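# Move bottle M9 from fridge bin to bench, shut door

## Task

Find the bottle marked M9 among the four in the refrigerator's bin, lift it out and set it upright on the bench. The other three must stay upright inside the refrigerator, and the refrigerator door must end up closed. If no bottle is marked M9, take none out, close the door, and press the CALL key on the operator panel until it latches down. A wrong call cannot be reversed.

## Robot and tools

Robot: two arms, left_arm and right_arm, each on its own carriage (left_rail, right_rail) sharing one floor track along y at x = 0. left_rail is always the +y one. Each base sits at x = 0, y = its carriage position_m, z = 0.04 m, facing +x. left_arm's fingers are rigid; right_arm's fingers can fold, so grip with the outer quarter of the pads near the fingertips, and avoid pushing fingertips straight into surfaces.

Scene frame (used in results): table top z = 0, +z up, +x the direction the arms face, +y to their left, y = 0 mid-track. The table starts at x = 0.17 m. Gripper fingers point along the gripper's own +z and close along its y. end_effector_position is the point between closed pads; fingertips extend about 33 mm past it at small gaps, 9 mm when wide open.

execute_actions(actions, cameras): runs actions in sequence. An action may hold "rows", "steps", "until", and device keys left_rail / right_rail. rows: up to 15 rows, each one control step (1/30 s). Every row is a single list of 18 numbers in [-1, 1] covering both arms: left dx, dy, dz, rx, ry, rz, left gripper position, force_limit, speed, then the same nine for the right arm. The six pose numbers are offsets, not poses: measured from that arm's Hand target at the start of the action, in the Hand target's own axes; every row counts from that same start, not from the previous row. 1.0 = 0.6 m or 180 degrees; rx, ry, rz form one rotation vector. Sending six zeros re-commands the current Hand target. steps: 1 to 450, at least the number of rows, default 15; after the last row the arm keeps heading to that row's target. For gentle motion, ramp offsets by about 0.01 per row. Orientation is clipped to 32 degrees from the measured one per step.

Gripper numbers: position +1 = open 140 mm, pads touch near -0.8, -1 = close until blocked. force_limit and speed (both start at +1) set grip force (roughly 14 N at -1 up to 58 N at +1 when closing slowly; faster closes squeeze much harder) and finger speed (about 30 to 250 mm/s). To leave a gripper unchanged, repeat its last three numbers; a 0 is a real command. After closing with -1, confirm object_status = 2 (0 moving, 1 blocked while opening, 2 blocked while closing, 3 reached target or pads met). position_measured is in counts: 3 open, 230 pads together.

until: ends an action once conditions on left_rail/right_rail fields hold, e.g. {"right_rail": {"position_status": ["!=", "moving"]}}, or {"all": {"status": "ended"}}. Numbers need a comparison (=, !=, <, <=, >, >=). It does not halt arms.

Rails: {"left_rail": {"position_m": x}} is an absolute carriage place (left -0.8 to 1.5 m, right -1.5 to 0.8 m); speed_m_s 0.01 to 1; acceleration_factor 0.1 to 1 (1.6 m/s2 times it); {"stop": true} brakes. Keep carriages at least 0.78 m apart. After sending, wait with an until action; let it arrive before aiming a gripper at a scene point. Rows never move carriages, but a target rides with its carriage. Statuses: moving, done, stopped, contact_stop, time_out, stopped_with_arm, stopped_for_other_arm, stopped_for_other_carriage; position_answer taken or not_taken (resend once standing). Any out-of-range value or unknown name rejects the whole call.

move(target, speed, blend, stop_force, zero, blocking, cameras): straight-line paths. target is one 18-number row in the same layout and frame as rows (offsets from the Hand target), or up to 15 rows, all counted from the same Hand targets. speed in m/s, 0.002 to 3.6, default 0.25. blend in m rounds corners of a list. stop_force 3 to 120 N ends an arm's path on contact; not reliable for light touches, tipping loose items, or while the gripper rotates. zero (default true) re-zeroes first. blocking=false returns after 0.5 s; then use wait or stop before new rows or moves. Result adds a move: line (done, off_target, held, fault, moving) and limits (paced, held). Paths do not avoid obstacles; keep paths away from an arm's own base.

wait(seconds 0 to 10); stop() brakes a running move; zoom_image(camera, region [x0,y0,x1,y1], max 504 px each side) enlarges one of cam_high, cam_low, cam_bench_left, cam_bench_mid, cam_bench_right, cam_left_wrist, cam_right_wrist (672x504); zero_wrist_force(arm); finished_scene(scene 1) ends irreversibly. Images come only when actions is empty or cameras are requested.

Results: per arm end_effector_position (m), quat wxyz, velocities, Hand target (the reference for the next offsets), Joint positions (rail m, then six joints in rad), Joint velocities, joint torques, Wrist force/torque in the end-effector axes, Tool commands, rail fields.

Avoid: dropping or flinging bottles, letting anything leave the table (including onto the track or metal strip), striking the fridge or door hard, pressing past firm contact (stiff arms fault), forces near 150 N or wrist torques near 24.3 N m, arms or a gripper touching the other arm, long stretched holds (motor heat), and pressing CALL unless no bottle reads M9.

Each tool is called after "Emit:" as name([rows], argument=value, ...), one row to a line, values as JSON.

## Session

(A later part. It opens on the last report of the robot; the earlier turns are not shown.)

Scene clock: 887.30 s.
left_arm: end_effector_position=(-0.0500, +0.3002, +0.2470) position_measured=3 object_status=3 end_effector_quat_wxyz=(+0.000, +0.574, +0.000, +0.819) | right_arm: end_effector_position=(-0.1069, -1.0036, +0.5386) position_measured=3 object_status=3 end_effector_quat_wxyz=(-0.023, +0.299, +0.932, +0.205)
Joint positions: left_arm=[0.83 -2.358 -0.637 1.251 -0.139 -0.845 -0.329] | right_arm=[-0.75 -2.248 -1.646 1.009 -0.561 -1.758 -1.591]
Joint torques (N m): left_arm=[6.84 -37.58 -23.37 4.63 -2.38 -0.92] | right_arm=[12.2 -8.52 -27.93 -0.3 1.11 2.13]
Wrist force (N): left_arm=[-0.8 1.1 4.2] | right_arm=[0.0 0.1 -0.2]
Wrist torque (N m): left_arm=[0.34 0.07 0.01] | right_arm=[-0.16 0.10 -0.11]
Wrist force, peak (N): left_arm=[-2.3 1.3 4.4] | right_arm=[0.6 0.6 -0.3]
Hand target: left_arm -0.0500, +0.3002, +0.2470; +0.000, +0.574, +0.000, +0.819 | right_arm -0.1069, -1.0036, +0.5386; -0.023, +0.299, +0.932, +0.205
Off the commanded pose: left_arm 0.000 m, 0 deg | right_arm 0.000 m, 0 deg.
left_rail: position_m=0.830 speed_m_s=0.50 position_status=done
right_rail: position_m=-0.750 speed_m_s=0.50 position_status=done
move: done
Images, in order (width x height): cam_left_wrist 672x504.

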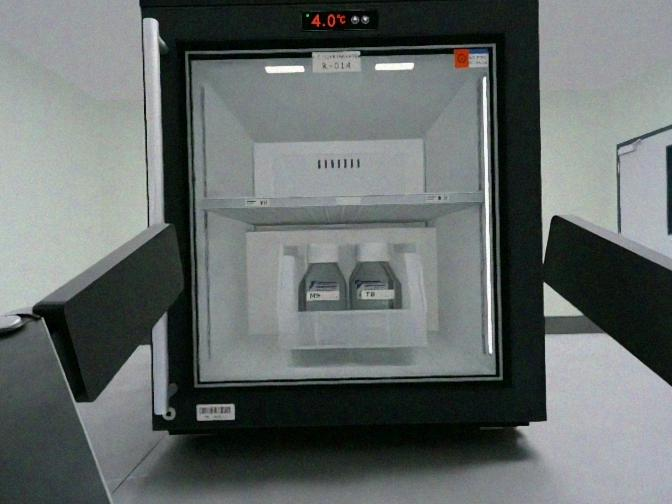

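Emit:
execute_actions([
  {"left_rail": {"position_m": 0.88, "speed_m_s": 0.3, "acceleration_factor": 0.4}, "steps": 100, "until": {"left_rail": {"position_status": ["!=", "moving"]}}},
])

Emit:
move(target=[-0.0023,-0.245,0.2652,0,-0.1111,0,1,1,1,0,0,0,0,0,0,1,1,1], speed=0.2, cameras=["cam_left_wrist", "cam_high"])

Scene clock: 987.13 s.
left_arm: end_effector_position=(-0.0500, +0.3502, +0.2470) position_measured=3 object_status=3 end_effector_quat_wxyz=(+0.000, +0.574, +0.000, +0.819) | right_arm: end_effector_position=(-0.1069, -1.0036, +0.5386) position_measured=3 object_status=3 end_effector_quat_wxyz=(-0.023, +0.299, +0.932, +0.205)
Joint positions: left_arm=[0.88 -2.357 -0.637 1.251 -0.139 -0.845 -0.329] | right_arm=[-0.75 -2.248 -1.646 1.009 -0.561 -1.758 -1.591]
Joint torques (N m): left_arm=[-6.04 -42.4 -18.11 4 -1.95 -1.22] | right_arm=[11.61 -7.9 -26.78 -0.47 0.98 2.12]
Wrist force (N): left_arm=[-0.7 0.9 4.4] | right_arm=[0.3 0.0 -0.1]
Wrist torque (N m): left_arm=[0.29 0.05 0.01] | right_arm=[-0.19 0.04 -0.12]
Wrist force, peak (N): left_arm=[-0.6 2.9 4.4] | right_arm=[0.7 0.5 0.0]
Hand target: left_arm -0.0500, +0.3502, +0.2470; +0.000, +0.574, +0.000, +0.819 | right_arm -0.1069, -1.0036, +0.5386; -0.023, +0.299, +0.932, +0.205
Tool commands: left_gripper/position=+1.0 left_gripper/force_limit=+1.0 left_gripper/speed=+1.0 right_gripper/position=+1.0 right_gripper/force_limit=+1.0 right_gripper/speed=+1.0
Off the commanded pose: left_arm 0.000 m, 0 deg | right_arm 0.000 m, 0 deg.
left_rail: position_m=0.880 speed_m_s=0.30 position_status=done
right_rail: position_m=-0.750 speed_m_s=0.50 position_status=done

Scene clock: 988.83 s.
left_arm: end_effector_position=(+0.0999, +0.4972, +0.3001) position_measured=3 object_status=3 end_effector_quat_wxyz=(+0.000, +0.707, +0.000, +0.707) | right_arm: end_effector_position=(-0.1069, -1.0036, +0.5386) position_measured=3 object_status=3 end_effector_quat_wxyz=(-0.023, +0.299, +0.932, +0.205)
Joint positions: left_arm=[0.88 -2.385 -1.357 1.946 -0.589 -0.814 0] | right_arm=[-0.75 -2.248 -1.646 1.009 -0.561 -1.758 -1.591]
Joint torques (N m): left_arm=[-7.81 -39.64 -7.43 0.34 1.54 1.6] | right_arm=[11.29 -9.05 -27.32 -0.06 1.21 1.99]
Wrist force (N): left_arm=[0.0 0.9 3.0] | right_arm=[0.1 0.3 -0.4]
Wrist torque (N m): left_arm=[0.26 0.06 -0.15] | right_arm=[-0.11 0.10 -0.11]
Wrist force, peak (N): left_arm=[0.5 -0.3 4.7] | right_arm=[0.6 0.2 -0.1]
Hand target: left_arm +0.1000, +0.4972, +0.3001; +0.000, +0.707, +0.000, +0.707 | right_arm -0.1069, -1.0036, +0.5386; -0.023, +0.299, +0.932, +0.205
Off the commanded pose: left_arm 0.000 m, 0 deg | right_arm 0.000 m, 0 deg.
left_rail: position_m=0.880 speed_m_s=0.30 position_status=done
right_rail: position_m=-0.750 speed_m_s=0.50 position_status=done
move: done
Images, in order (width x height): cam_high 672x504, cam_left_wrist 672x504.

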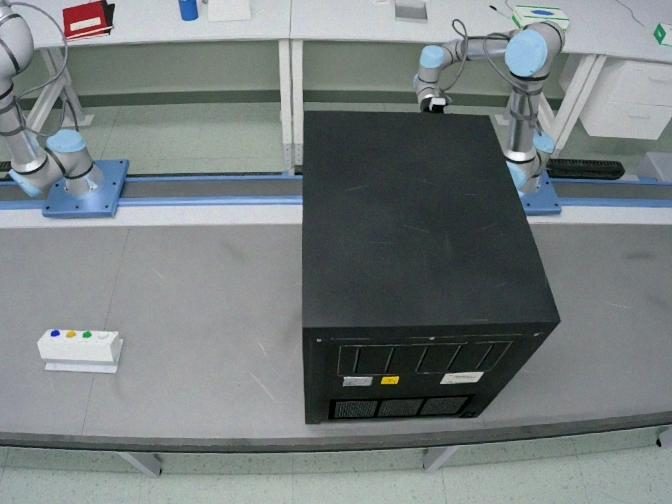

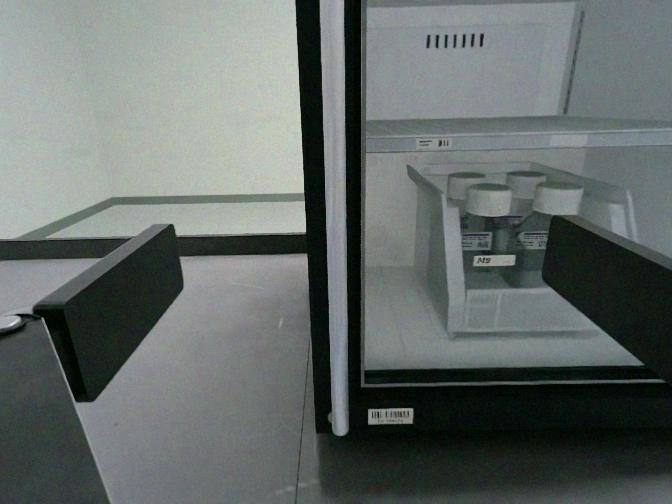

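Emit:
zoom_image(camera="cam_left_wrist", region=[360, 100, 660, 350])

Emit:
zoom_image(camera="cam_left_wrist", region=[280, 0, 480, 150])

Scaled by 1.680 from the camera's 672x504 image, which has a finer 960x720 frame.

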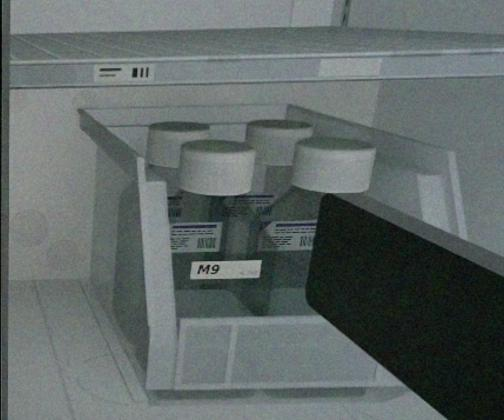

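Scaled by 2.520 from the camera's 672x504 image, which has a finer 960x720 frame.

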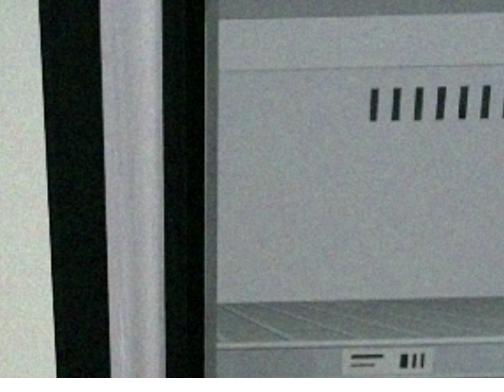

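Emit:
move(target=[0,0,0.15,0,0,0,1,1,1,0,0,0,0,0,0,1,1,1], speed=0.15, cameras=["cam_left_wrist"])

Emit:
zoom_image(camera="cam_left_wrist", region=[150, 100, 580, 400])

Scene clock: 1088.67 s.
left_arm: end_effector_position=(+0.1899, +0.4972, +0.3001) position_measured=3 object_status=3 end_effector_quat_wxyz=(+0.000, +0.707, +0.000, +0.707) | right_arm: end_effector_position=(-0.1069, -1.0036, +0.5386) position_measured=3 object_status=3 end_effector_quat_wxyz=(-0.023, +0.299, +0.932, +0.205)
Joint positions: left_arm=[0.88 -2.216 -1.437 2.044 -0.607 -0.645 0] | right_arm=[-0.75 -2.248 -1.646 1.009 -0.561 -1.758 -1.591]
Joint torques (N m): left_arm=[6.53 -36.03 -7.39 0.07 1.67 1.45] | right_arm=[10.46 -9.56 -26.2 -0.23 1.01 1.94]
Wrist force (N): left_arm=[0.3 0.7 3.4] | right_arm=[0.2 0.1 -0.2]
Wrist torque (N m): left_arm=[0.22 -0.02 -0.12] | right_arm=[-0.15 0.06 -0.12]
Wrist force, peak (N): left_arm=[0.3 0.5 4.7] | right_arm=[0.7 0.0 -0.3]
Hand target: left_arm +0.1900, +0.4972, +0.3001; +0.000, +0.707, +0.000, +0.707 | right_arm -0.1069, -1.0036, +0.5386; -0.023, +0.299, +0.932, +0.205
Off the commanded pose: left_arm 0.000 m, 0 deg | right_arm 0.000 m, 0 deg.
left_rail: position_m=0.880 speed_m_s=0.30 position_status=done
right_rail: position_m=-0.750 speed_m_s=0.50 position_status=done
move: done
Images, in order (width x height): cam_left_wrist 672x504.

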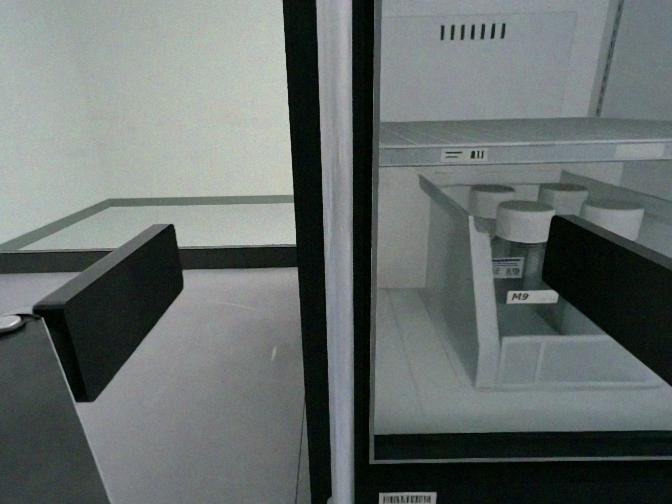

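Scaled by 1.172 from the camera's 672x504 image, which has a finer 960x720 frame.

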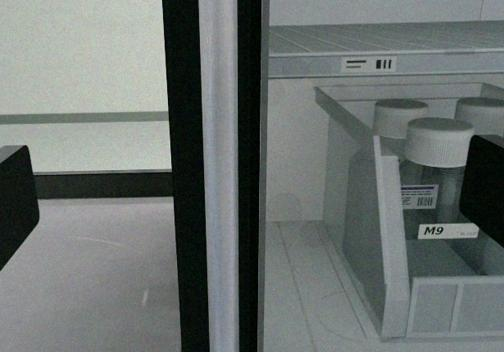

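Emit:
move(target=[0,-0.0158,0.0583,0,0,0,1,0,-1,0,0,0,0,0,0,1,1,1], speed=0.06, stop_force=15, cameras=["cam_left_wrist"])

Scene clock: 1111.70 s.
left_arm: end_effector_position=(+0.2249, +0.5067, +0.3001) position_measured=3 object_status=3 end_effector_quat_wxyz=(+0.000, +0.707, +0.000, +0.707) | right_arm: end_effector_position=(-0.1069, -1.0036, +0.5386) position_measured=3 object_status=3 end_effector_quat_wxyz=(-0.023, +0.299, +0.932, +0.205)
Joint positions: left_arm=[0.88 -2.153 -1.48 2.094 -0.614 -0.582 0] | right_arm=[-0.75 -2.248 -1.646 1.009 -0.561 -1.758 -1.591]
Joint torques (N m): left_arm=[7.27 -34.36 -7.33 -0.17 1.51 1.66] | right_arm=[10.97 -9.54 -25.12 -0.56 0.8 1.57]
Wrist force (N): left_arm=[0.3 0.7 3.5] | right_arm=[0.1 -0.2 -0.1]
Wrist torque (N m): left_arm=[0.22 -0.03 -0.14] | right_arm=[-0.22 0.08 -0.11]
Wrist force, peak (N): left_arm=[0.1 0.4 4.1] | right_arm=[0.5 -0.1 -0.6]
Hand target: left_arm +0.2249, +0.5067, +0.3001; +0.000, +0.707, +0.000, +0.707 | right_arm -0.1069, -1.0036, +0.5386; -0.023, +0.299, +0.932, +0.205
Off the commanded pose: left_arm 0.000 m, 0 deg | right_arm 0.000 m, 0 deg.
left_rail: position_m=0.880 speed_m_s=0.30 position_status=done
right_rail: position_m=-0.750 speed_m_s=0.50 position_status=done
move: done
Images, in order (width x height): cam_left_wrist 672x504.

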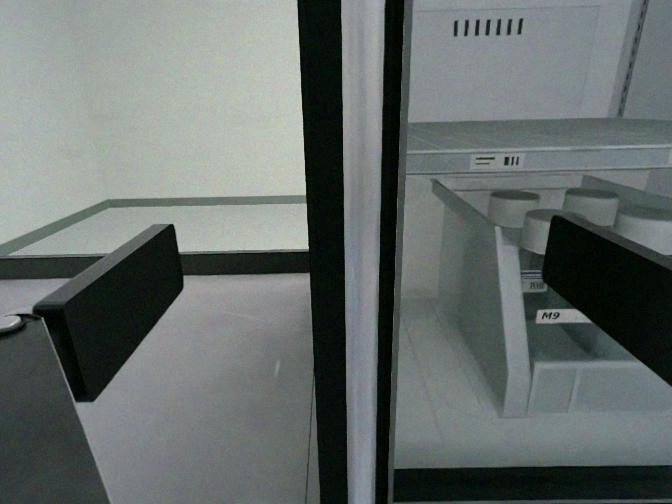

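Emit:
execute_actions([
  {"rows": [[0,0,0,0,0,0,-1,0,-1,0,0,0,0,0,0,1,1,1]], "steps": 180},
], cameras=["cam_left_wrist"])

Scene clock: 1126.73 s.
left_arm: end_effector_position=(+0.2249, +0.5067, +0.3001) position_measured=210 object_status=2 end_effector_quat_wxyz=(+0.000, +0.707, +0.000, +0.707) | right_arm: end_effector_position=(-0.1069, -1.0036, +0.5386) position_measured=3 object_status=3 end_effector_quat_wxyz=(-0.023, +0.299, +0.932, +0.205)
Joint positions: left_arm=[0.88 -2.153 -1.48 2.094 -0.614 -0.582 0] | right_arm=[-0.75 -2.248 -1.646 1.009 -0.561 -1.758 -1.591]
Joint torques (N m): left_arm=[6.85 -34.32 -7.68 4.38 -7.95 1.64] | right_arm=[11.36 -9.74 -24.04 -0.5 0.6 1.68]
Wrist force (N): left_arm=[1.4 21.9 4.1] | right_arm=[0.4 -0.2 -0.5]
Wrist torque (N m): left_arm=[-0.34 -0.08 -0.17] | right_arm=[-0.22 0.03 -0.11]
Wrist force, peak (N): left_arm=[1.6 22.3 4.1] | right_arm=[0.6 0.1 -0.4]
Hand target: left_arm +0.2249, +0.5067, +0.3001; +0.000, +0.707, +0.000, +0.707 | right_arm -0.1069, -1.0036, +0.5386; -0.023, +0.299, +0.932, +0.205
Off the commanded pose: left_arm 0.000 m, 0 deg | right_arm 0.000 m, 0 deg.
left_rail: position_m=0.880 speed_m_s=0.30 position_status=done
right_rail: position_m=-0.750 speed_m_s=0.50 position_status=done
Images, in order (width x height): cam_left_wrist 672x504.

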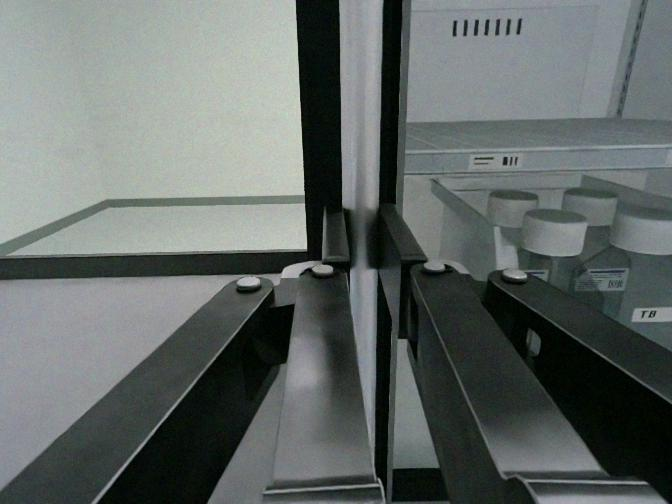

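Emit:
move(target=[0,0.0025,0,0,0,0,-1,0,-1,0,0,0,0,0,0,1,1,1], speed=0.01)

Scene clock: 1139.27 s.
left_arm: end_effector_position=(+0.2250, +0.5053, +0.3001) position_measured=210 object_status=2 end_effector_quat_wxyz=(+0.000, +0.707, +0.000, +0.707) | right_arm: end_effector_position=(-0.1069, -1.0036, +0.5386) position_measured=3 object_status=3 end_effector_quat_wxyz=(-0.023, +0.299, +0.932, +0.205)
Joint positions: left_arm=[0.88 -2.151 -1.476 2.09 -0.613 -0.58 0] | right_arm=[-0.75 -2.248 -1.646 1.009 -0.561 -1.758 -1.591]
Joint torques (N m): left_arm=[9.53 -8.46 -26.38 2.35 7.22 1.56] | right_arm=[9.54 -10.97 -23.92 -0.79 0.57 1.5]
Wrist force (N): left_arm=[0.7 -16.3 -11.2] | right_arm=[0.5 0.0 -0.3]
Wrist torque (N m): left_arm=[0.65 -0.10 -0.19] | right_arm=[-0.16 0.01 -0.11]
Wrist force, peak (N): left_arm=[1.4 22.4 4.1] | right_arm=[0.6 0.3 -0.5]
Hand target: left_arm +0.2249, +0.5052, +0.3001; +0.000, +0.707, +0.000, +0.707 | right_arm -0.1069, -1.0036, +0.5386; -0.023, +0.299, +0.932, +0.205
Off the commanded pose: left_arm 0.000 m, 0 deg | right_arm 0.000 m, 0 deg.
left_rail: position_m=0.880 speed_m_s=0.30 position_status=done
right_rail: position_m=-0.750 speed_m_s=0.50 position_status=done
move: done

Emit:
move(target=[0,-0.001,0,0,0,0,-0.98,1,-1,0,0,0,0,0,0,1,1,1], speed=0.01)

Scene clock: 1149.93 s.
left_arm: end_effector_position=(+0.2249, +0.5057, +0.3001) position_measured=212 object_status=2 end_effector_quat_wxyz=(+0.000, +0.707, +0.000, +0.707) | right_arm: end_effector_position=(-0.1069, -1.0036, +0.5386) position_measured=3 object_status=3 end_effector_quat_wxyz=(-0.023, +0.299, +0.932, +0.205)
Joint positions: left_arm=[0.88 -2.152 -1.478 2.091 -0.614 -0.581 0] | right_arm=[-0.75 -2.248 -1.646 1.009 -0.561 -1.758 -1.591]
Joint torques (N m): left_arm=[-5.44 -34.56 -7.42 -0.43 1.3 -0.24] | right_arm=[10.88 -9.32 -22.79 -0.66 0.51 1.42]
Wrist force (N): left_arm=[2.9 -5.1 -7.0] | right_arm=[0.3 0.2 -0.1]
Wrist torque (N m): left_arm=[0.43 -0.05 -0.19] | right_arm=[-0.13 0.03 -0.12]
Wrist force, peak (N): left_arm=[1.5 -21.7 -13.8] | right_arm=[0.5 0.2 -0.6]
Hand target: left_arm +0.2249, +0.5058, +0.3001; +0.000, +0.707, +0.000, +0.707 | right_arm -0.1069, -1.0036, +0.5386; -0.023, +0.299, +0.932, +0.205
Off the commanded pose: left_arm 0.000 m, 0 deg | right_arm 0.000 m, 0 deg.
left_rail: position_m=0.880 speed_m_s=0.30 position_status=done
right_rail: position_m=-0.750 speed_m_s=0.50 position_status=done
move: done

Emit:
move(target=[0,0.0039,-0.0244,0,0,0,-0.98,1,-1,0,0,0,0,0,0,1,1,1], speed=0.03, stop_force=60, cameras=["cam_left_wrist"])

Scene clock: 1169.67 s.
left_arm: end_effector_position=(+0.2103, +0.5035, +0.3001) position_measured=212 object_status=2 end_effector_quat_wxyz=(+0.000, +0.707, +0.000, +0.707) | right_arm: end_effector_position=(-0.1069, -1.0036, +0.5386) position_measured=3 object_status=3 end_effector_quat_wxyz=(-0.023, +0.299, +0.932, +0.205)
Joint positions: left_arm=[0.88 -2.181 -1.464 2.076 -0.612 -0.611 0] | right_arm=[-0.75 -2.248 -1.646 1.009 -0.561 -1.758 -1.591]
Joint torques (N m): left_arm=[-12.62 -8.47 -29.7 1.83 4.88 0.27] | right_arm=[10.14 -10.26 -22.83 -0.84 0.5 1.29]
Wrist force (N): left_arm=[-1.0 -16.2 3.9] | right_arm=[0.1 0.2 -0.2]
Wrist torque (N m): left_arm=[1.10 -0.05 -0.19] | right_arm=[-0.12 0.09 -0.12]
Wrist force, peak (N): left_arm=[-1.5 -2.1 24.9] | right_arm=[0.6 -0.5 -0.3]
Hand target: left_arm +0.2103, +0.5035, +0.3001; +0.000, +0.707, +0.000, +0.707 | right_arm -0.1069, -1.0036, +0.5386; -0.023, +0.299, +0.932, +0.205
Off the commanded pose: left_arm 0.000 m, 0 deg | right_arm 0.000 m, 0 deg.
left_rail: position_m=0.880 speed_m_s=0.30 position_status=done
right_rail: position_m=-0.750 speed_m_s=0.50 position_status=done
move: done
Images, in order (width x height): cam_left_wrist 672x504.

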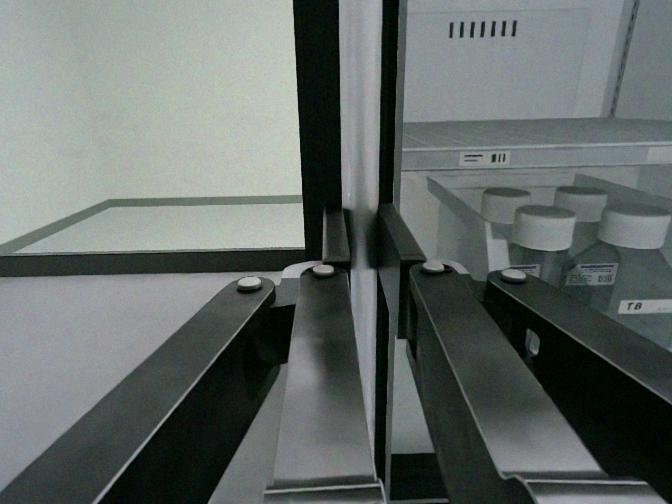

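Emit:
move(target=[0,0.0073,-0.0487,0,0,0,-0.98,1,-1,0,0,0,0,0,0,1,1,1], speed=0.04, stop_force=60)

Scene clock: 1191.03 s.
left_arm: end_effector_position=(+0.1811, +0.4990, +0.3001) position_measured=212 object_status=2 end_effector_quat_wxyz=(+0.000, +0.707, +0.000, +0.707) | right_arm: end_effector_position=(-0.1069, -1.0036, +0.5386) position_measured=3 object_status=3 end_effector_quat_wxyz=(-0.023, +0.299, +0.932, +0.205)
Joint positions: left_arm=[0.88 -2.237 -1.435 2.042 -0.607 -0.666 0] | right_arm=[-0.75 -2.248 -1.646 1.009 -0.561 -1.758 -1.591]
Joint torques (N m): left_arm=[-8.92 -10.6 -24.63 2.89 -2.11 1.18] | right_arm=[9.34 -9.38 -21.03 -0.94 0.47 0.94]
Wrist force (N): left_arm=[1.3 3.4 6.8] | right_arm=[0.2 -0.1 -0.6]
Wrist torque (N m): left_arm=[0.56 0.05 -0.16] | right_arm=[-0.20 0.07 -0.11]
Wrist force, peak (N): left_arm=[-0.5 -18.4 4.4] | right_arm=[0.7 0.0 -0.5]
Hand target: left_arm +0.1811, +0.4990, +0.3001; +0.000, +0.707, +0.000, +0.707 | right_arm -0.1069, -1.0036, +0.5386; -0.023, +0.299, +0.932, +0.205
Off the commanded pose: left_arm 0.000 m, 0 deg | right_arm 0.000 m, 0 deg.
left_rail: position_m=0.880 speed_m_s=0.30 position_status=done
right_rail: position_m=-0.750 speed_m_s=0.50 position_status=done
move: done

Emit:
move(target=[0,0.0297,-0.0943,0.0389,0,0,-0.98,1,-1,0,0,0,0,0,0,1,1,1], speed=0.05)

Scene clock: 1233.37 s.
left_arm: end_effector_position=(+0.1246, +0.4809, +0.3001) position_measured=212 object_status=2 end_effector_quat_wxyz=(-0.043, +0.706, +0.043, +0.706) | right_arm: end_effector_position=(-0.1069, -1.0036, +0.5386) position_measured=3 object_status=3 end_effector_quat_wxyz=(-0.023, +0.299, +0.932, +0.205)
Joint positions: left_arm=[0.88 -2.255 -1.277 1.84 -0.563 -0.805 0] | right_arm=[-0.75 -2.248 -1.646 1.009 -0.561 -1.758 -1.591]
Joint torques (N m): left_arm=[-8.47 -19.56 -21.94 4.62 -12.1 -1.05] | right_arm=[10.56 -9.77 -19.62 -0.88 0.14 0.85]
Wrist force (N): left_arm=[1.8 31.7 13.0] | right_arm=[0.5 0.0 -0.5]
Wrist torque (N m): left_arm=[-0.18 0.04 -0.22] | right_arm=[-0.17 -0.01 -0.12]
Wrist force, peak (N): left_arm=[4.0 35.6 13.9] | right_arm=[0.7 -0.1 -0.5]
Hand target: left_arm +0.1245, +0.4813, +0.3001; -0.043, +0.706, +0.043, +0.706 | right_arm -0.1069, -1.0036, +0.5386; -0.023, +0.299, +0.932, +0.205
Off the commanded pose: left_arm 0.000 m, 0 deg | right_arm 0.000 m, 0 deg.
left_rail: position_m=0.880 speed_m_s=0.30 position_status=done
right_rail: position_m=-0.750 speed_m_s=0.50 position_status=done
move: done

Emit:
move(target=[0,0.0328,-0.1,0.0222,0,0,-0.98,1,-1,0,0,0,0,0,0,1,1,1], speed=0.05)

Scene clock: 1257.90 s.
left_arm: end_effector_position=(+0.0675, +0.4541, +0.3001) position_measured=212 object_status=2 end_effector_quat_wxyz=(-0.067, +0.704, +0.067, +0.704) | right_arm: end_effector_position=(-0.1069, -1.0036, +0.5386) position_measured=3 object_status=3 end_effector_quat_wxyz=(-0.023, +0.299, +0.932, +0.205)
Joint positions: left_arm=[0.88 -2.276 -1.135 1.635 -0.5 -0.896 0] | right_arm=[-0.75 -2.248 -1.646 1.009 -0.561 -1.758 -1.591]
Joint torques (N m): left_arm=[-12.82 -24.09 -21 4.02 -11.96 -0.98] | right_arm=[9.99 -10.98 -20.31 -0.96 -0.02 0.82]
Wrist force (N): left_arm=[2.9 31.7 15.9] | right_arm=[0.5 0.0 -0.4]
Wrist torque (N m): left_arm=[-0.12 -0.01 -0.24] | right_arm=[-0.18 0.00 -0.12]
Wrist force, peak (N): left_arm=[5.1 35.8 16.5] | right_arm=[0.3 0.0 -0.9]
Hand target: left_arm +0.0673, +0.4544, +0.3001; -0.068, +0.704, +0.068, +0.704 | right_arm -0.1069, -1.0036, +0.5386; -0.023, +0.299, +0.932, +0.205
Off the commanded pose: left_arm 0.000 m, 0 deg | right_arm 0.000 m, 0 deg.
left_rail: position_m=0.880 speed_m_s=0.30 position_status=done
right_rail: position_m=-0.750 speed_m_s=0.50 position_status=done
move: done

Emit:
move(target=[0,0.042,-0.0971,0.0222,0,0,-0.98,1,-1,0,0,0,0,0,0,1,1,1], speed=0.05)

Scene clock: 1278.73 s.
left_arm: end_effector_position=(+0.0150, +0.4186, +0.3001) position_measured=212 object_status=2 end_effector_quat_wxyz=(-0.092, +0.701, +0.092, +0.701) | right_arm: end_effector_position=(-0.1069, -1.0036, +0.5386) position_measured=3 object_status=3 end_effector_quat_wxyz=(-0.023, +0.299, +0.932, +0.205)
Joint positions: left_arm=[0.88 -2.275 -0.978 1.384 -0.406 -0.966 0] | right_arm=[-0.75 -2.248 -1.646 1.009 -0.561 -1.758 -1.591]
Joint torques (N m): left_arm=[5.26 -28.04 -26.96 1.75 -1.82 -0.93] | right_arm=[9.11 -10.79 -19.4 -1.44 0.07 0.85]
Wrist force (N): left_arm=[5.7 2.8 7.3] | right_arm=[0.3 0.1 -0.2]
Wrist torque (N m): left_arm=[0.55 0.09 -0.20] | right_arm=[-0.15 0.05 -0.11]
Wrist force, peak (N): left_arm=[2.3 35.0 18.1] | right_arm=[0.8 -0.2 -0.4]
Hand target: left_arm +0.0150, +0.4186, +0.3001; -0.092, +0.701, +0.092, +0.701 | right_arm -0.1069, -1.0036, +0.5386; -0.023, +0.299, +0.932, +0.205
Off the commanded pose: left_arm 0.000 m, 0 deg | right_arm 0.000 m, 0 deg.
left_rail: position_m=0.880 speed_m_s=0.30 position_status=done
right_rail: position_m=-0.750 speed_m_s=0.50 position_status=done
move: done

Emit:
move([
  [0,0.0451,-0.092,0.01667,0,0,-0.98,1,-1,0,0,0,0,0,0,1,1,1],
  [0,0.0943,-0.1667,0.0278,0,0,-0.98,1,-1,0,0,0,0,0,0,1,1,1],
], speed=0.05, blend=[0.02,0], cameras=["cam_left_wrist", "cam_high", "cam_bench_left"])

Scene clock: 1303.83 s.
left_arm: end_effector_position=(-0.0670, +0.3380, +0.3001) position_measured=212 object_status=2 end_effector_quat_wxyz=(-0.123, +0.696, +0.123, +0.696) | right_arm: end_effector_position=(-0.1069, -1.0036, +0.5386) position_measured=3 object_status=3 end_effector_quat_wxyz=(-0.023, +0.299, +0.932, +0.205)
Joint positions: left_arm=[0.88 -2.258 -0.639 0.783 -0.144 -1.036 0] | right_arm=[-0.75 -2.248 -1.646 1.009 -0.561 -1.758 -1.591]
Joint torques (N m): left_arm=[23.11 -37.52 -26.75 0.53 11.25 -1.25] | right_arm=[9.32 -10.59 -18.67 -1.37 -0.09 0.66]
Wrist force (N): left_arm=[10.5 -34.6 -13.9] | right_arm=[0.3 0.3 -0.2]
Wrist torque (N m): left_arm=[1.53 0.21 -0.16] | right_arm=[-0.12 0.04 -0.11]
Wrist force, peak (N): left_arm=[11.7 -34.7 -14.2] | right_arm=[0.6 0.2 -0.6]
Hand target: left_arm -0.0670, +0.3380, +0.3001; -0.123, +0.696, +0.123, +0.696 | right_arm -0.1069, -1.0036, +0.5386; -0.023, +0.299, +0.932, +0.205
Off the commanded pose: left_arm 0.000 m, 0 deg | right_arm 0.000 m, 0 deg.
left_rail: position_m=0.880 speed_m_s=0.30 position_status=done
right_rail: position_m=-0.750 speed_m_s=0.50 position_status=done
move: done
Images, in order (width x height): cam_high 672x504, cam_bench_left 672x504, cam_left_wrist 672x504.

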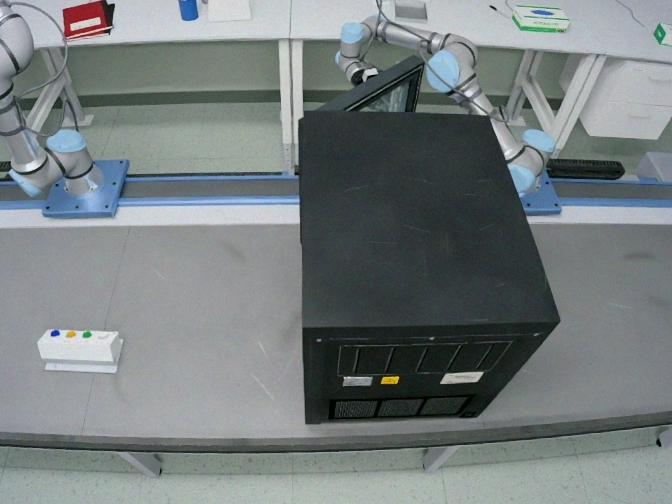

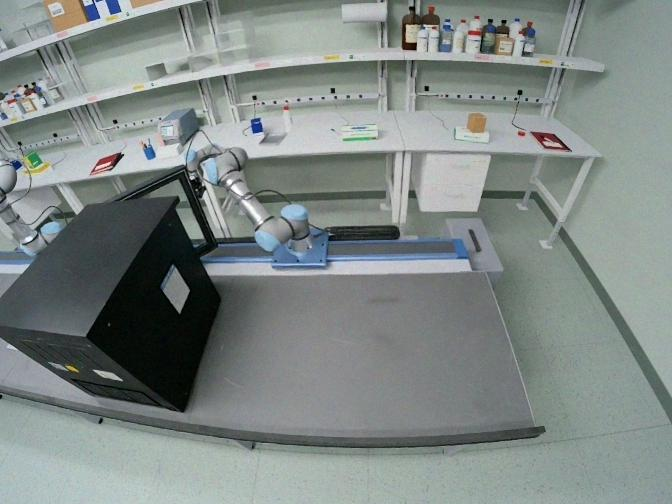

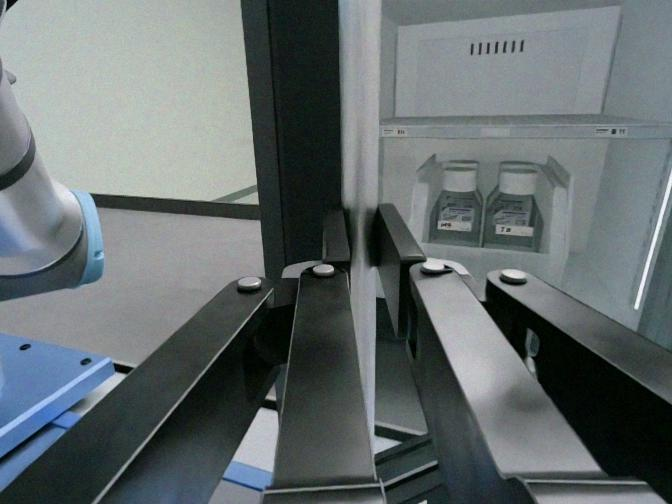

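Emit:
move(target=[0,-0.0022,0,0,0,0,-0.98,1,-1,0,0,0,0,0,0,1,1,1], speed=0.02)

Emit:
execute_actions([
  {"rows": [[0,0,0,0,0,0,-0.35,0,-1,0,0,0,0,0,0,1,1,1]], "steps": 45},
])

Scene clock: 1389.33 s.
left_arm: end_effector_position=(-0.0674, +0.3392, +0.3001) position_measured=212 object_status=2 end_effector_quat_wxyz=(-0.123, +0.696, +0.123, +0.696) | right_arm: end_effector_position=(-0.1069, -1.0036, +0.5386) position_measured=3 object_status=3 end_effector_quat_wxyz=(-0.023, +0.299, +0.932, +0.205)
Joint positions: left_arm=[0.88 -2.259 -0.642 0.788 -0.146 -1.037 0] | right_arm=[-0.75 -2.248 -1.646 1.009 -0.561 -1.758 -1.591]
Joint torques (N m): left_arm=[-6.44 -63.61 -9.82 -2.49 1.71 -1.22] | right_arm=[8.7 -11.51 -18.64 -1.29 -0.27 0.65]
Wrist force (N): left_arm=[10.0 -5.9 2.1] | right_arm=[0.2 0.2 -0.4]
Wrist torque (N m): left_arm=[0.73 0.13 -0.19] | right_arm=[-0.12 0.05 -0.11]
Wrist force, peak (N): left_arm=[10.4 -34.8 -14.0] | right_arm=[0.7 0.1 -0.5]
Hand target: left_arm -0.0675, +0.3393, +0.3001; -0.123, +0.696, +0.123, +0.696 | right_arm -0.1069, -1.0036, +0.5386; -0.023, +0.299, +0.932, +0.205
Off the commanded pose: left_arm 0.000 m, 0 deg | right_arm 0.000 m, 0 deg.
left_rail: position_m=0.880 speed_m_s=0.30 position_status=done
right_rail: position_m=-0.750 speed_m_s=0.50 position_status=done
move: done

Scene clock: 1391.03 s.
left_arm: end_effector_position=(-0.0675, +0.3393, +0.3001) position_measured=173 object_status=3 end_effector_quat_wxyz=(-0.123, +0.696, +0.123, +0.696) | right_arm: end_effector_position=(-0.1069, -1.0036, +0.5386) position_measured=3 object_status=3 end_effector_quat_wxyz=(-0.023, +0.299, +0.932, +0.205)
Joint positions: left_arm=[0.88 -2.259 -0.642 0.789 -0.146 -1.037 0] | right_arm=[-0.75 -2.248 -1.646 1.009 -0.561 -1.758 -1.591]
Joint torques (N m): left_arm=[-7.67 -64.59 -17.55 3.95 -1.05 -0.89] | right_arm=[10.03 -11.28 -18.53 -1.49 -0.27 0.4]
Wrist force (N): left_arm=[0.3 1.9 4.1] | right_arm=[0.3 0.1 -0.5]
Wrist torque (N m): left_arm=[0.46 -0.09 -0.14] | right_arm=[-0.15 0.03 -0.12]
Wrist force, peak (N): left_arm=[9.7 -5.8 2.4] | right_arm=[0.6 -0.1 -0.5]
Hand target: left_arm -0.0675, +0.3393, +0.3001; -0.123, +0.696, +0.123, +0.696 | right_arm -0.1069, -1.0036, +0.5386; -0.023, +0.299, +0.932, +0.205
Off the commanded pose: left_arm 0.000 m, 0 deg | right_arm 0.000 m, 0 deg.
left_rail: position_m=0.880 speed_m_s=0.30 position_status=done
right_rail: position_m=-0.750 speed_m_s=0.50 position_status=done

Emit:
move(target=[0,0,-0.0833,0,0,0,-0.35,0,-1,0,0,0,0,0,0,1,1,1], speed=0.1)

Emit:
execute_actions([
  {"left_rail": {"position_m": 1.10, "speed_m_s": 0.3, "acceleration_factor": 0.4}, "steps": 120, "until": {"left_rail": {"position_status": ["!=", "moving"]}}},
], cameras=["cam_left_wrist", "cam_bench_left", "cam_high"])

Scene clock: 1397.97 s.
left_arm: end_effector_position=(-0.1145, +0.3222, +0.3001) position_measured=173 object_status=3 end_effector_quat_wxyz=(-0.123, +0.696, +0.123, +0.696) | right_arm: end_effector_position=(-0.1069, -1.0036, +0.5386) position_measured=3 object_status=3 end_effector_quat_wxyz=(-0.023, +0.299, +0.932, +0.205)
Joint positions: left_arm=[0.88 -2.292 -0.489 0.495 -0.006 -1.07 0] | right_arm=[-0.75 -2.248 -1.646 1.009 -0.561 -1.758 -1.591]
Joint torques (N m): left_arm=[7.06 -44.3 -28.33 4.12 -1.56 -1.3] | right_arm=[10.18 -11.61 -17.15 -1.63 -0.43 0.51]
Wrist force (N): left_arm=[0.1 1.8 4.7] | right_arm=[0.2 0.3 -0.3]
Wrist torque (N m): left_arm=[0.48 -0.04 -0.05] | right_arm=[-0.12 0.06 -0.11]
Wrist force, peak (N): left_arm=[0.7 2.0 5.1] | right_arm=[0.3 0.0 -0.8]
Hand target: left_arm -0.1144, +0.3222, +0.3001; -0.123, +0.696, +0.123, +0.696 | right_arm -0.1069, -1.0036, +0.5386; -0.023, +0.299, +0.932, +0.205
Off the commanded pose: left_arm 0.000 m, 0 deg | right_arm 0.000 m, 0 deg.
left_rail: position_m=0.880 speed_m_s=0.30 position_status=done
right_rail: position_m=-0.750 speed_m_s=0.50 position_status=done
move: done

Scene clock: 1399.43 s.
left_arm: end_effector_position=(-0.1144, +0.5422, +0.3001) position_measured=173 object_status=3 end_effector_quat_wxyz=(-0.123, +0.696, +0.123, +0.696) | right_arm: end_effector_position=(-0.1069, -1.0036, +0.5386) position_measured=3 object_status=3 end_effector_quat_wxyz=(-0.023, +0.299, +0.932, +0.205)
Joint positions: left_arm=[1.1 -2.292 -0.489 0.495 -0.006 -1.071 0] | right_arm=[-0.75 -2.248 -1.646 1.009 -0.561 -1.758 -1.591]
Joint torques (N m): left_arm=[-6.05 -47.84 -24.14 2.82 -0.14 -1.14] | right_arm=[9.66 -10.86 -16.69 -1.55 -0.37 0.28]
Wrist force (N): left_arm=[0.1 1.6 4.8] | right_arm=[0.4 0.1 -0.4]
Wrist torque (N m): left_arm=[0.43 -0.05 -0.05] | right_arm=[-0.15 0.02 -0.12]
Wrist force, peak (N): left_arm=[0.1 3.0 4.5] | right_arm=[0.3 0.2 -0.7]
Hand target: left_arm -0.1144, +0.5422, +0.3001; -0.123, +0.696, +0.123, +0.696 | right_arm -0.1069, -1.0036, +0.5386; -0.023, +0.299, +0.932, +0.205
Tool commands: left_gripper/position=-0.35 left_gripper/force_limit=+0.0 left_gripper/speed=-1.0 right_gripper/position=+1.0 right_gripper/force_limit=+1.0 right_gripper/speed=+1.0
Off the commanded pose: left_arm 0.000 m, 0 deg | right_arm 0.000 m, 0 deg.
left_rail: position_m=1.100 speed_m_s=0.30 position_status=done
right_rail: position_m=-0.750 speed_m_s=0.50 position_status=done
Images, in order (width x height): cam_high 672x504, cam_bench_left 672x504, cam_left_wrist 672x504.

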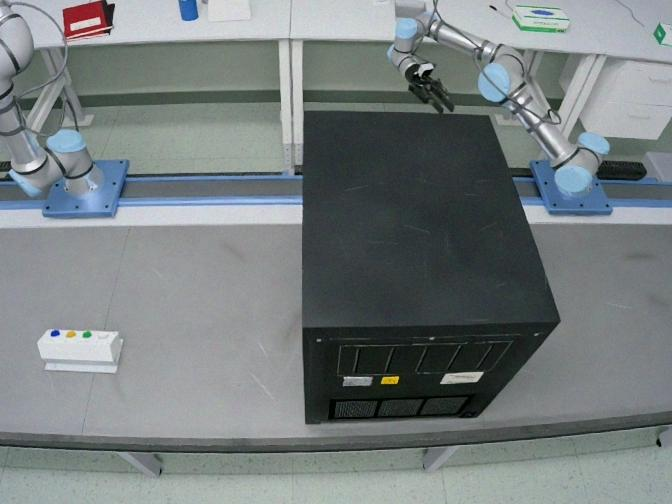

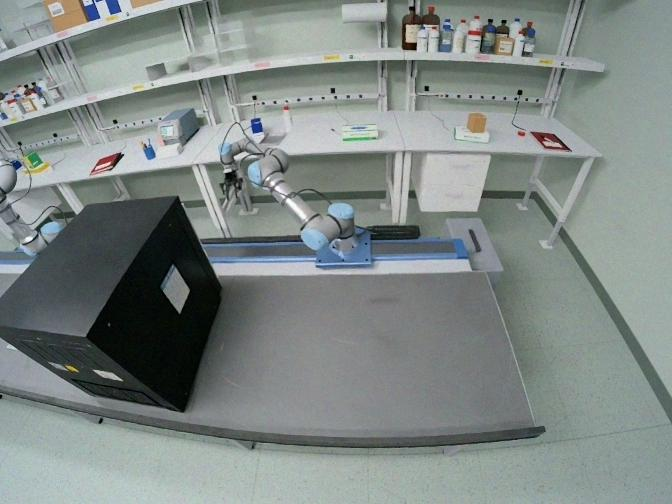

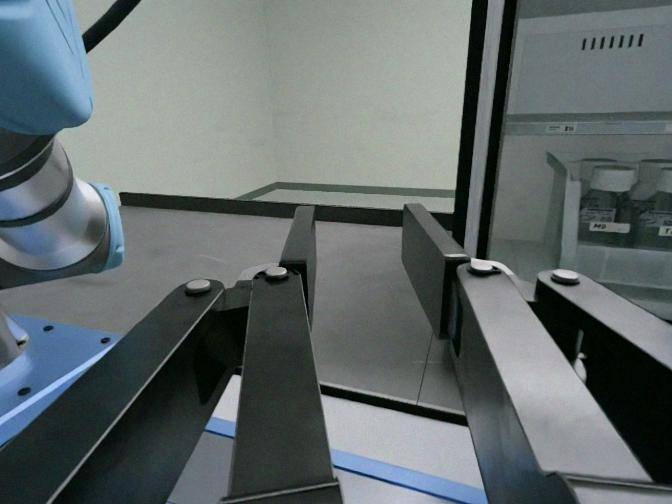

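Emit:
execute_actions([
  {"left_rail": {"position_m": 1.42, "speed_m_s": 0.4, "acceleration_factor": 0.4}, "steps": 120, "until": {"left_rail": {"position_status": ["!=", "moving"]}}},
])

Emit:
move([
  [0,0,0,0,0,0,-0.35,0,-1,0.376,-0.1127,0.0018,0.0429,-0.0537,0.149,-0.3,0,-1],
  [0,0,0,0,0,0,-0.35,0,-1,0.6635,0.0233,0.1085,0.0857,-0.1073,0.2979,-0.3,0,-1],
  [0,0,0,0,0,0,-0.35,0,-1,0.7597,0.6978,0.4887,-0.1676,0.0426,0.5125,-0.3,0,-1],
], speed=0.3, blend=[0.06, 0.06, 0], cameras=["cam_right_wrist", "cam_bench_right", "cam_high"])

Scene clock: 1492.63 s.
left_arm: end_effector_position=(-0.1144, +0.8622, +0.3001) position_measured=173 object_status=3 end_effector_quat_wxyz=(-0.123, +0.696, +0.123, +0.696) | right_arm: end_effector_position=(-0.1069, -1.0036, +0.5386) position_measured=3 object_status=3 end_effector_quat_wxyz=(-0.023, +0.299, +0.932, +0.205)
Joint positions: left_arm=[1.42 -2.292 -0.489 0.495 -0.006 -1.071 0] | right_arm=[-0.75 -2.248 -1.646 1.009 -0.561 -1.758 -1.591]
Joint torques (N m): left_arm=[-3.57 -56.6 -12.5 2.75 0.96 0.18] | right_arm=[8.46 -12.32 -16 -1.49 -0.48 0.26]
Wrist force (N): left_arm=[0.1 1.7 4.6] | right_arm=[0.4 0.0 -0.4]
Wrist torque (N m): left_arm=[0.45 -0.05 -0.05] | right_arm=[-0.18 0.02 -0.11]
Wrist force, peak (N): left_arm=[0.0 2.2 5.0] | right_arm=[0.5 -0.1 -0.8]
Hand target: left_arm -0.1144, +0.8622, +0.3001; -0.123, +0.696, +0.123, +0.696 | right_arm -0.1069, -1.0036, +0.5386; -0.023, +0.299, +0.932, +0.205
Tool commands: left_gripper/position=-0.35 left_gripper/force_limit=+0.0 left_gripper/speed=-1.0 right_gripper/position=+1.0 right_gripper/force_limit=+1.0 right_gripper/speed=+1.0
Off the commanded pose: left_arm 0.000 m, 0 deg | right_arm 0.000 m, 0 deg.
left_rail: position_m=1.420 speed_m_s=0.40 position_status=done
right_rail: position_m=-0.750 speed_m_s=0.50 position_status=done

Scene clock: 1496.80 s.
left_arm: end_effector_position=(-0.1144, +0.8622, +0.3001) position_measured=173 object_status=3 end_effector_quat_wxyz=(-0.123, +0.696, +0.123, +0.696) | right_arm: end_effector_position=(-0.2200, -0.3294, +0.4996) position_measured=167 object_status=3 end_effector_quat_wxyz=(-0.146, +0.854, +0.353, +0.353)
Joint positions: left_arm=[1.42 -2.292 -0.489 0.495 -0.006 -1.071 0] | right_arm=[-0.75 -4.051 -1.671 1.46 -1.482 -2.348 -1.744]
Joint torques (N m): left_arm=[5.88 -59.92 -13.06 3.63 0.02 0.71] | right_arm=[-9.27 -12.22 -14.96 -4.75 -4.03 -1.98]
Wrist force (N): left_arm=[0.1 1.7 4.6] | right_arm=[0.7 -1.7 -1.3]
Wrist torque (N m): left_arm=[0.44 -0.06 -0.05] | right_arm=[-0.47 0.14 0.16]
Wrist force, peak (N): left_arm=[0.3 1.9 5.0] | right_arm=[0.7 -2.0 -1.5]
Hand target: left_arm -0.1144, +0.8622, +0.3001; -0.123, +0.696, +0.123, +0.696 | right_arm -0.2200, -0.3293, +0.4996; -0.146, +0.854, +0.353, +0.353
Off the commanded pose: left_arm 0.000 m, 0 deg | right_arm 0.000 m, 0 deg.
left_rail: position_m=1.420 speed_m_s=0.40 position_status=done
right_rail: position_m=-0.750 speed_m_s=0.50 position_status=done
move: done
Images, in order (width x height): cam_high 672x504, cam_bench_right 672x504, cam_right_wrist 672x504.

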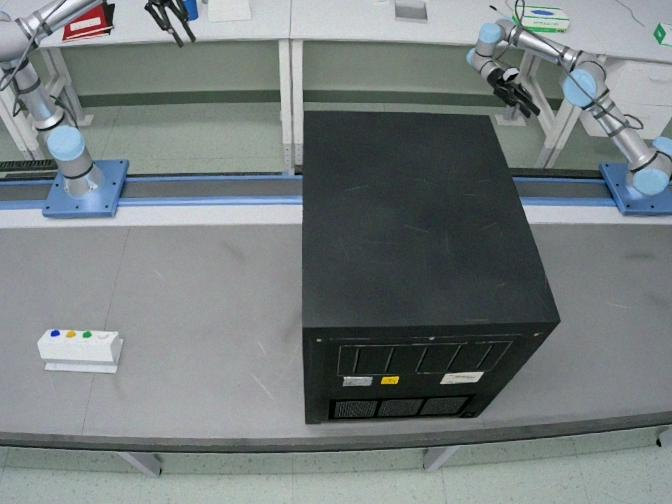

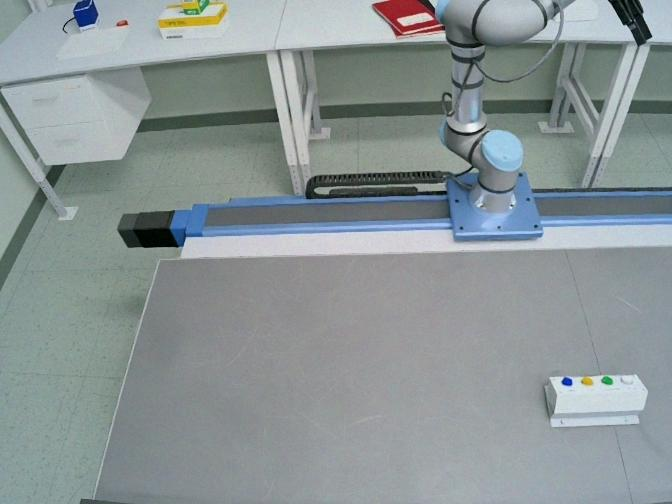

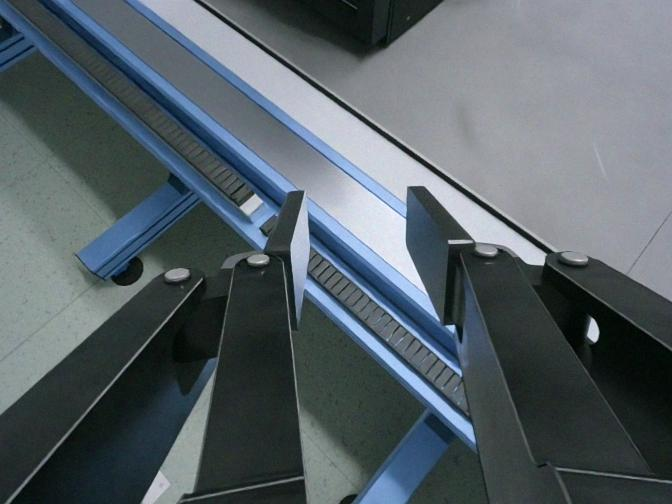

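Emit:
execute_actions([
  {"right_rail": {"position_m": -0.40, "speed_m_s": 0.4, "acceleration_factor": 0.4}, "steps": 120, "until": {"right_rail": {"position_status": ["!=", "moving"]}}},
])

Emit:
move(target=[0,0,0,0,0,0,-0.35,0,-1,0.4617,-0.0718,0.8567,-0.073,0.1657,0.0421,-0.3,0,-1], speed=0.2, cameras=["cam_right_wrist", "cam_bench_left", "cam_high"])

Scene clock: 1523.53 s.
left_arm: end_effector_position=(-0.1144, +0.8622, +0.3001) position_measured=173 object_status=3 end_effector_quat_wxyz=(-0.123, +0.696, +0.123, +0.696) | right_arm: end_effector_position=(-0.2200, +0.0207, +0.4995) position_measured=167 object_status=3 end_effector_quat_wxyz=(-0.146, +0.854, +0.353, +0.353)
Joint positions: left_arm=[1.42 -2.292 -0.489 0.495 -0.006 -1.071 0] | right_arm=[-0.4 -4.051 -1.671 1.46 -1.482 -2.348 -1.744]
Joint torques (N m): left_arm=[6.12 -67.95 -14.02 3.55 -1.17 0.8] | right_arm=[-1.89 -21.43 -20.07 -3.99 -3.55 -1.93]
Wrist force (N): left_arm=[0.0 2.0 4.8] | right_arm=[0.7 -1.4 -1.6]
Wrist torque (N m): left_arm=[0.51 -0.03 -0.04] | right_arm=[-0.41 0.15 0.15]
Wrist force, peak (N): left_arm=[0.4 2.1 5.0] | right_arm=[1.0 -2.6 -1.4]
Hand target: left_arm -0.1144, +0.8622, +0.3001; -0.123, +0.696, +0.123, +0.696 | right_arm -0.2200, +0.0207, +0.4996; -0.146, +0.854, +0.353, +0.353
Tool commands: left_gripper/position=-0.35 left_gripper/force_limit=+0.0 left_gripper/speed=-1.0 right_gripper/position=-0.3 right_gripper/force_limit=+0.0 right_gripper/speed=-1.0
Off the commanded pose: left_arm 0.000 m, 0 deg | right_arm 0.000 m, 0 deg.
left_rail: position_m=1.420 speed_m_s=0.40 position_status=done
right_rail: position_m=-0.400 speed_m_s=0.40 position_status=done

Scene clock: 1527.10 s.
left_arm: end_effector_position=(-0.1144, +0.8622, +0.3001) position_measured=173 object_status=3 end_effector_quat_wxyz=(-0.123, +0.696, +0.123, +0.696) | right_arm: end_effector_position=(+0.1452, +0.4464, +0.3315) position_measured=167 object_status=3 end_effector_quat_wxyz=(-0.157, +0.767, +0.205, +0.588)
Joint positions: left_arm=[1.42 -2.292 -0.489 0.495 -0.006 -1.071 0] | right_arm=[-0.4 -4.739 -0.79 1.268 -3.144 -2.539 -2.74]
Joint torques (N m): left_arm=[6.9 -68.19 -14.15 3.51 -1.16 0.72] | right_arm=[-7.7 -50.56 -31.46 -4.35 -3.29 -1.99]
Wrist force (N): left_arm=[0.1 1.6 4.8] | right_arm=[1.7 -1.5 -2.5]
Wrist torque (N m): left_arm=[0.41 -0.04 -0.05] | right_arm=[-0.51 0.12 0.23]
Wrist force, peak (N): left_arm=[0.2 1.9 5.0] | right_arm=[-0.3 -1.4 -3.5]
Hand target: left_arm -0.1144, +0.8622, +0.3001; -0.123, +0.696, +0.123, +0.696 | right_arm +0.1452, +0.4464, +0.3315; -0.157, +0.767, +0.205, +0.588
Off the commanded pose: left_arm 0.000 m, 0 deg | right_arm 0.000 m, 0 deg.
left_rail: position_m=1.420 speed_m_s=0.40 position_status=done
right_rail: position_m=-0.400 speed_m_s=0.40 position_status=done
move: done
Images, in order (width x height): cam_high 672x504, cam_bench_left 672x504, cam_right_wrist 672x504.

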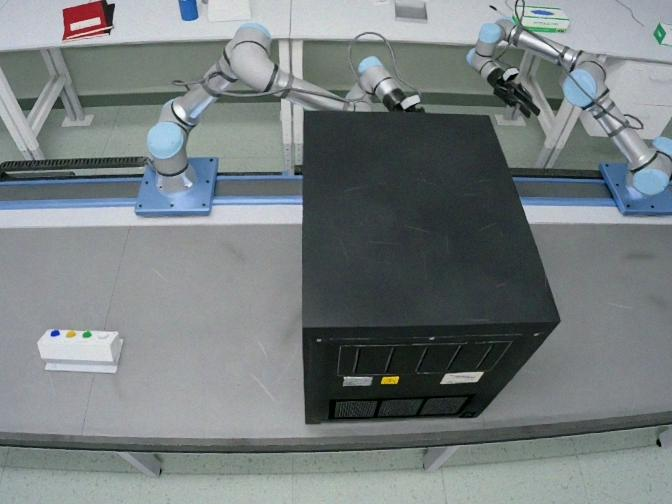

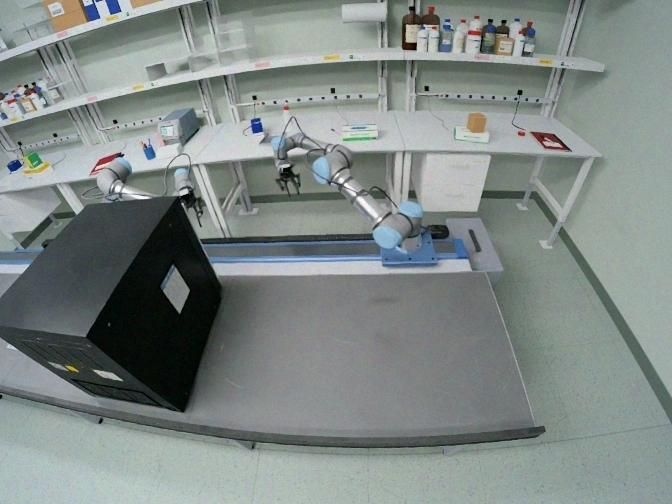

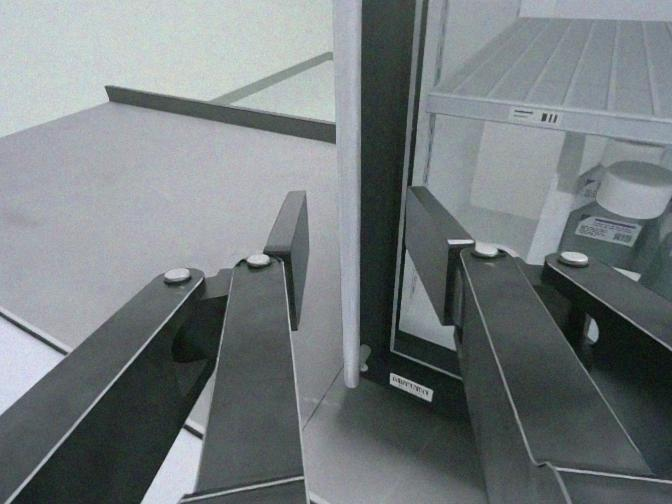

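Emit:
move(target=[0,0,0,0,0,0,-0.35,0,-1,0,0,0.1633,0,0,0,-0.3,0,-1], speed=0.06, stop_force=12, cameras=["cam_right_wrist"])

Scene clock: 1541.83 s.
left_arm: end_effector_position=(-0.1144, +0.8622, +0.3001) position_measured=173 object_status=3 end_effector_quat_wxyz=(-0.123, +0.696, +0.123, +0.696) | right_arm: end_effector_position=(+0.2271, +0.4936, +0.3060) position_measured=167 object_status=3 end_effector_quat_wxyz=(-0.157, +0.767, +0.205, +0.588)
Joint positions: left_arm=[1.42 -2.292 -0.489 0.495 -0.006 -1.071 0] | right_arm=[-0.4 -4.848 -0.656 1.093 -3.165 -2.44 -2.818]
Joint torques (N m): left_arm=[6.1 -68.34 -15.58 3.37 -1.16 0.7] | right_arm=[-8.33 -51.54 -32.42 -0.67 1.26 -1.65]
Wrist force (N): left_arm=[0.1 1.8 4.9] | right_arm=[1.9 -1.9 -2.5]
Wrist torque (N m): left_arm=[0.46 -0.04 -0.05] | right_arm=[-0.60 0.05 0.22]
Wrist force, peak (N): left_arm=[0.1 2.1 4.9] | right_arm=[1.8 -1.6 -3.2]
Hand target: left_arm -0.1144, +0.8622, +0.3001; -0.123, +0.696, +0.123, +0.696 | right_arm +0.2271, +0.4936, +0.3060; -0.157, +0.767, +0.205, +0.588
Off the commanded pose: left_arm 0.000 m, 0 deg | right_arm 0.000 m, 0 deg.
left_rail: position_m=1.420 speed_m_s=0.40 position_status=done
right_rail: position_m=-0.400 speed_m_s=0.40 position_status=done
move: done
Images, in order (width x height): cam_right_wrist 672x504.

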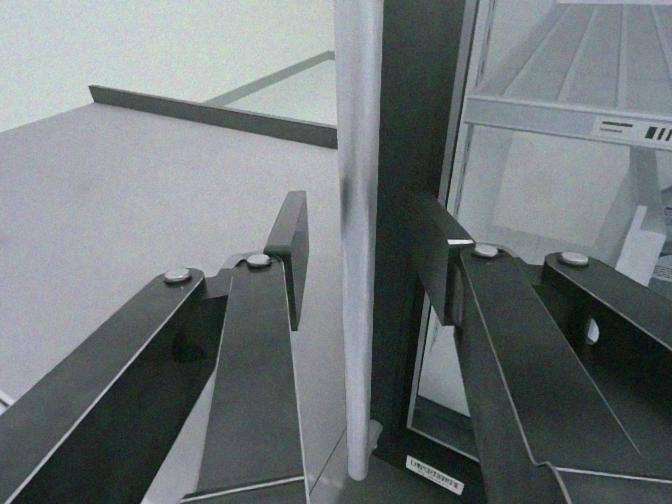

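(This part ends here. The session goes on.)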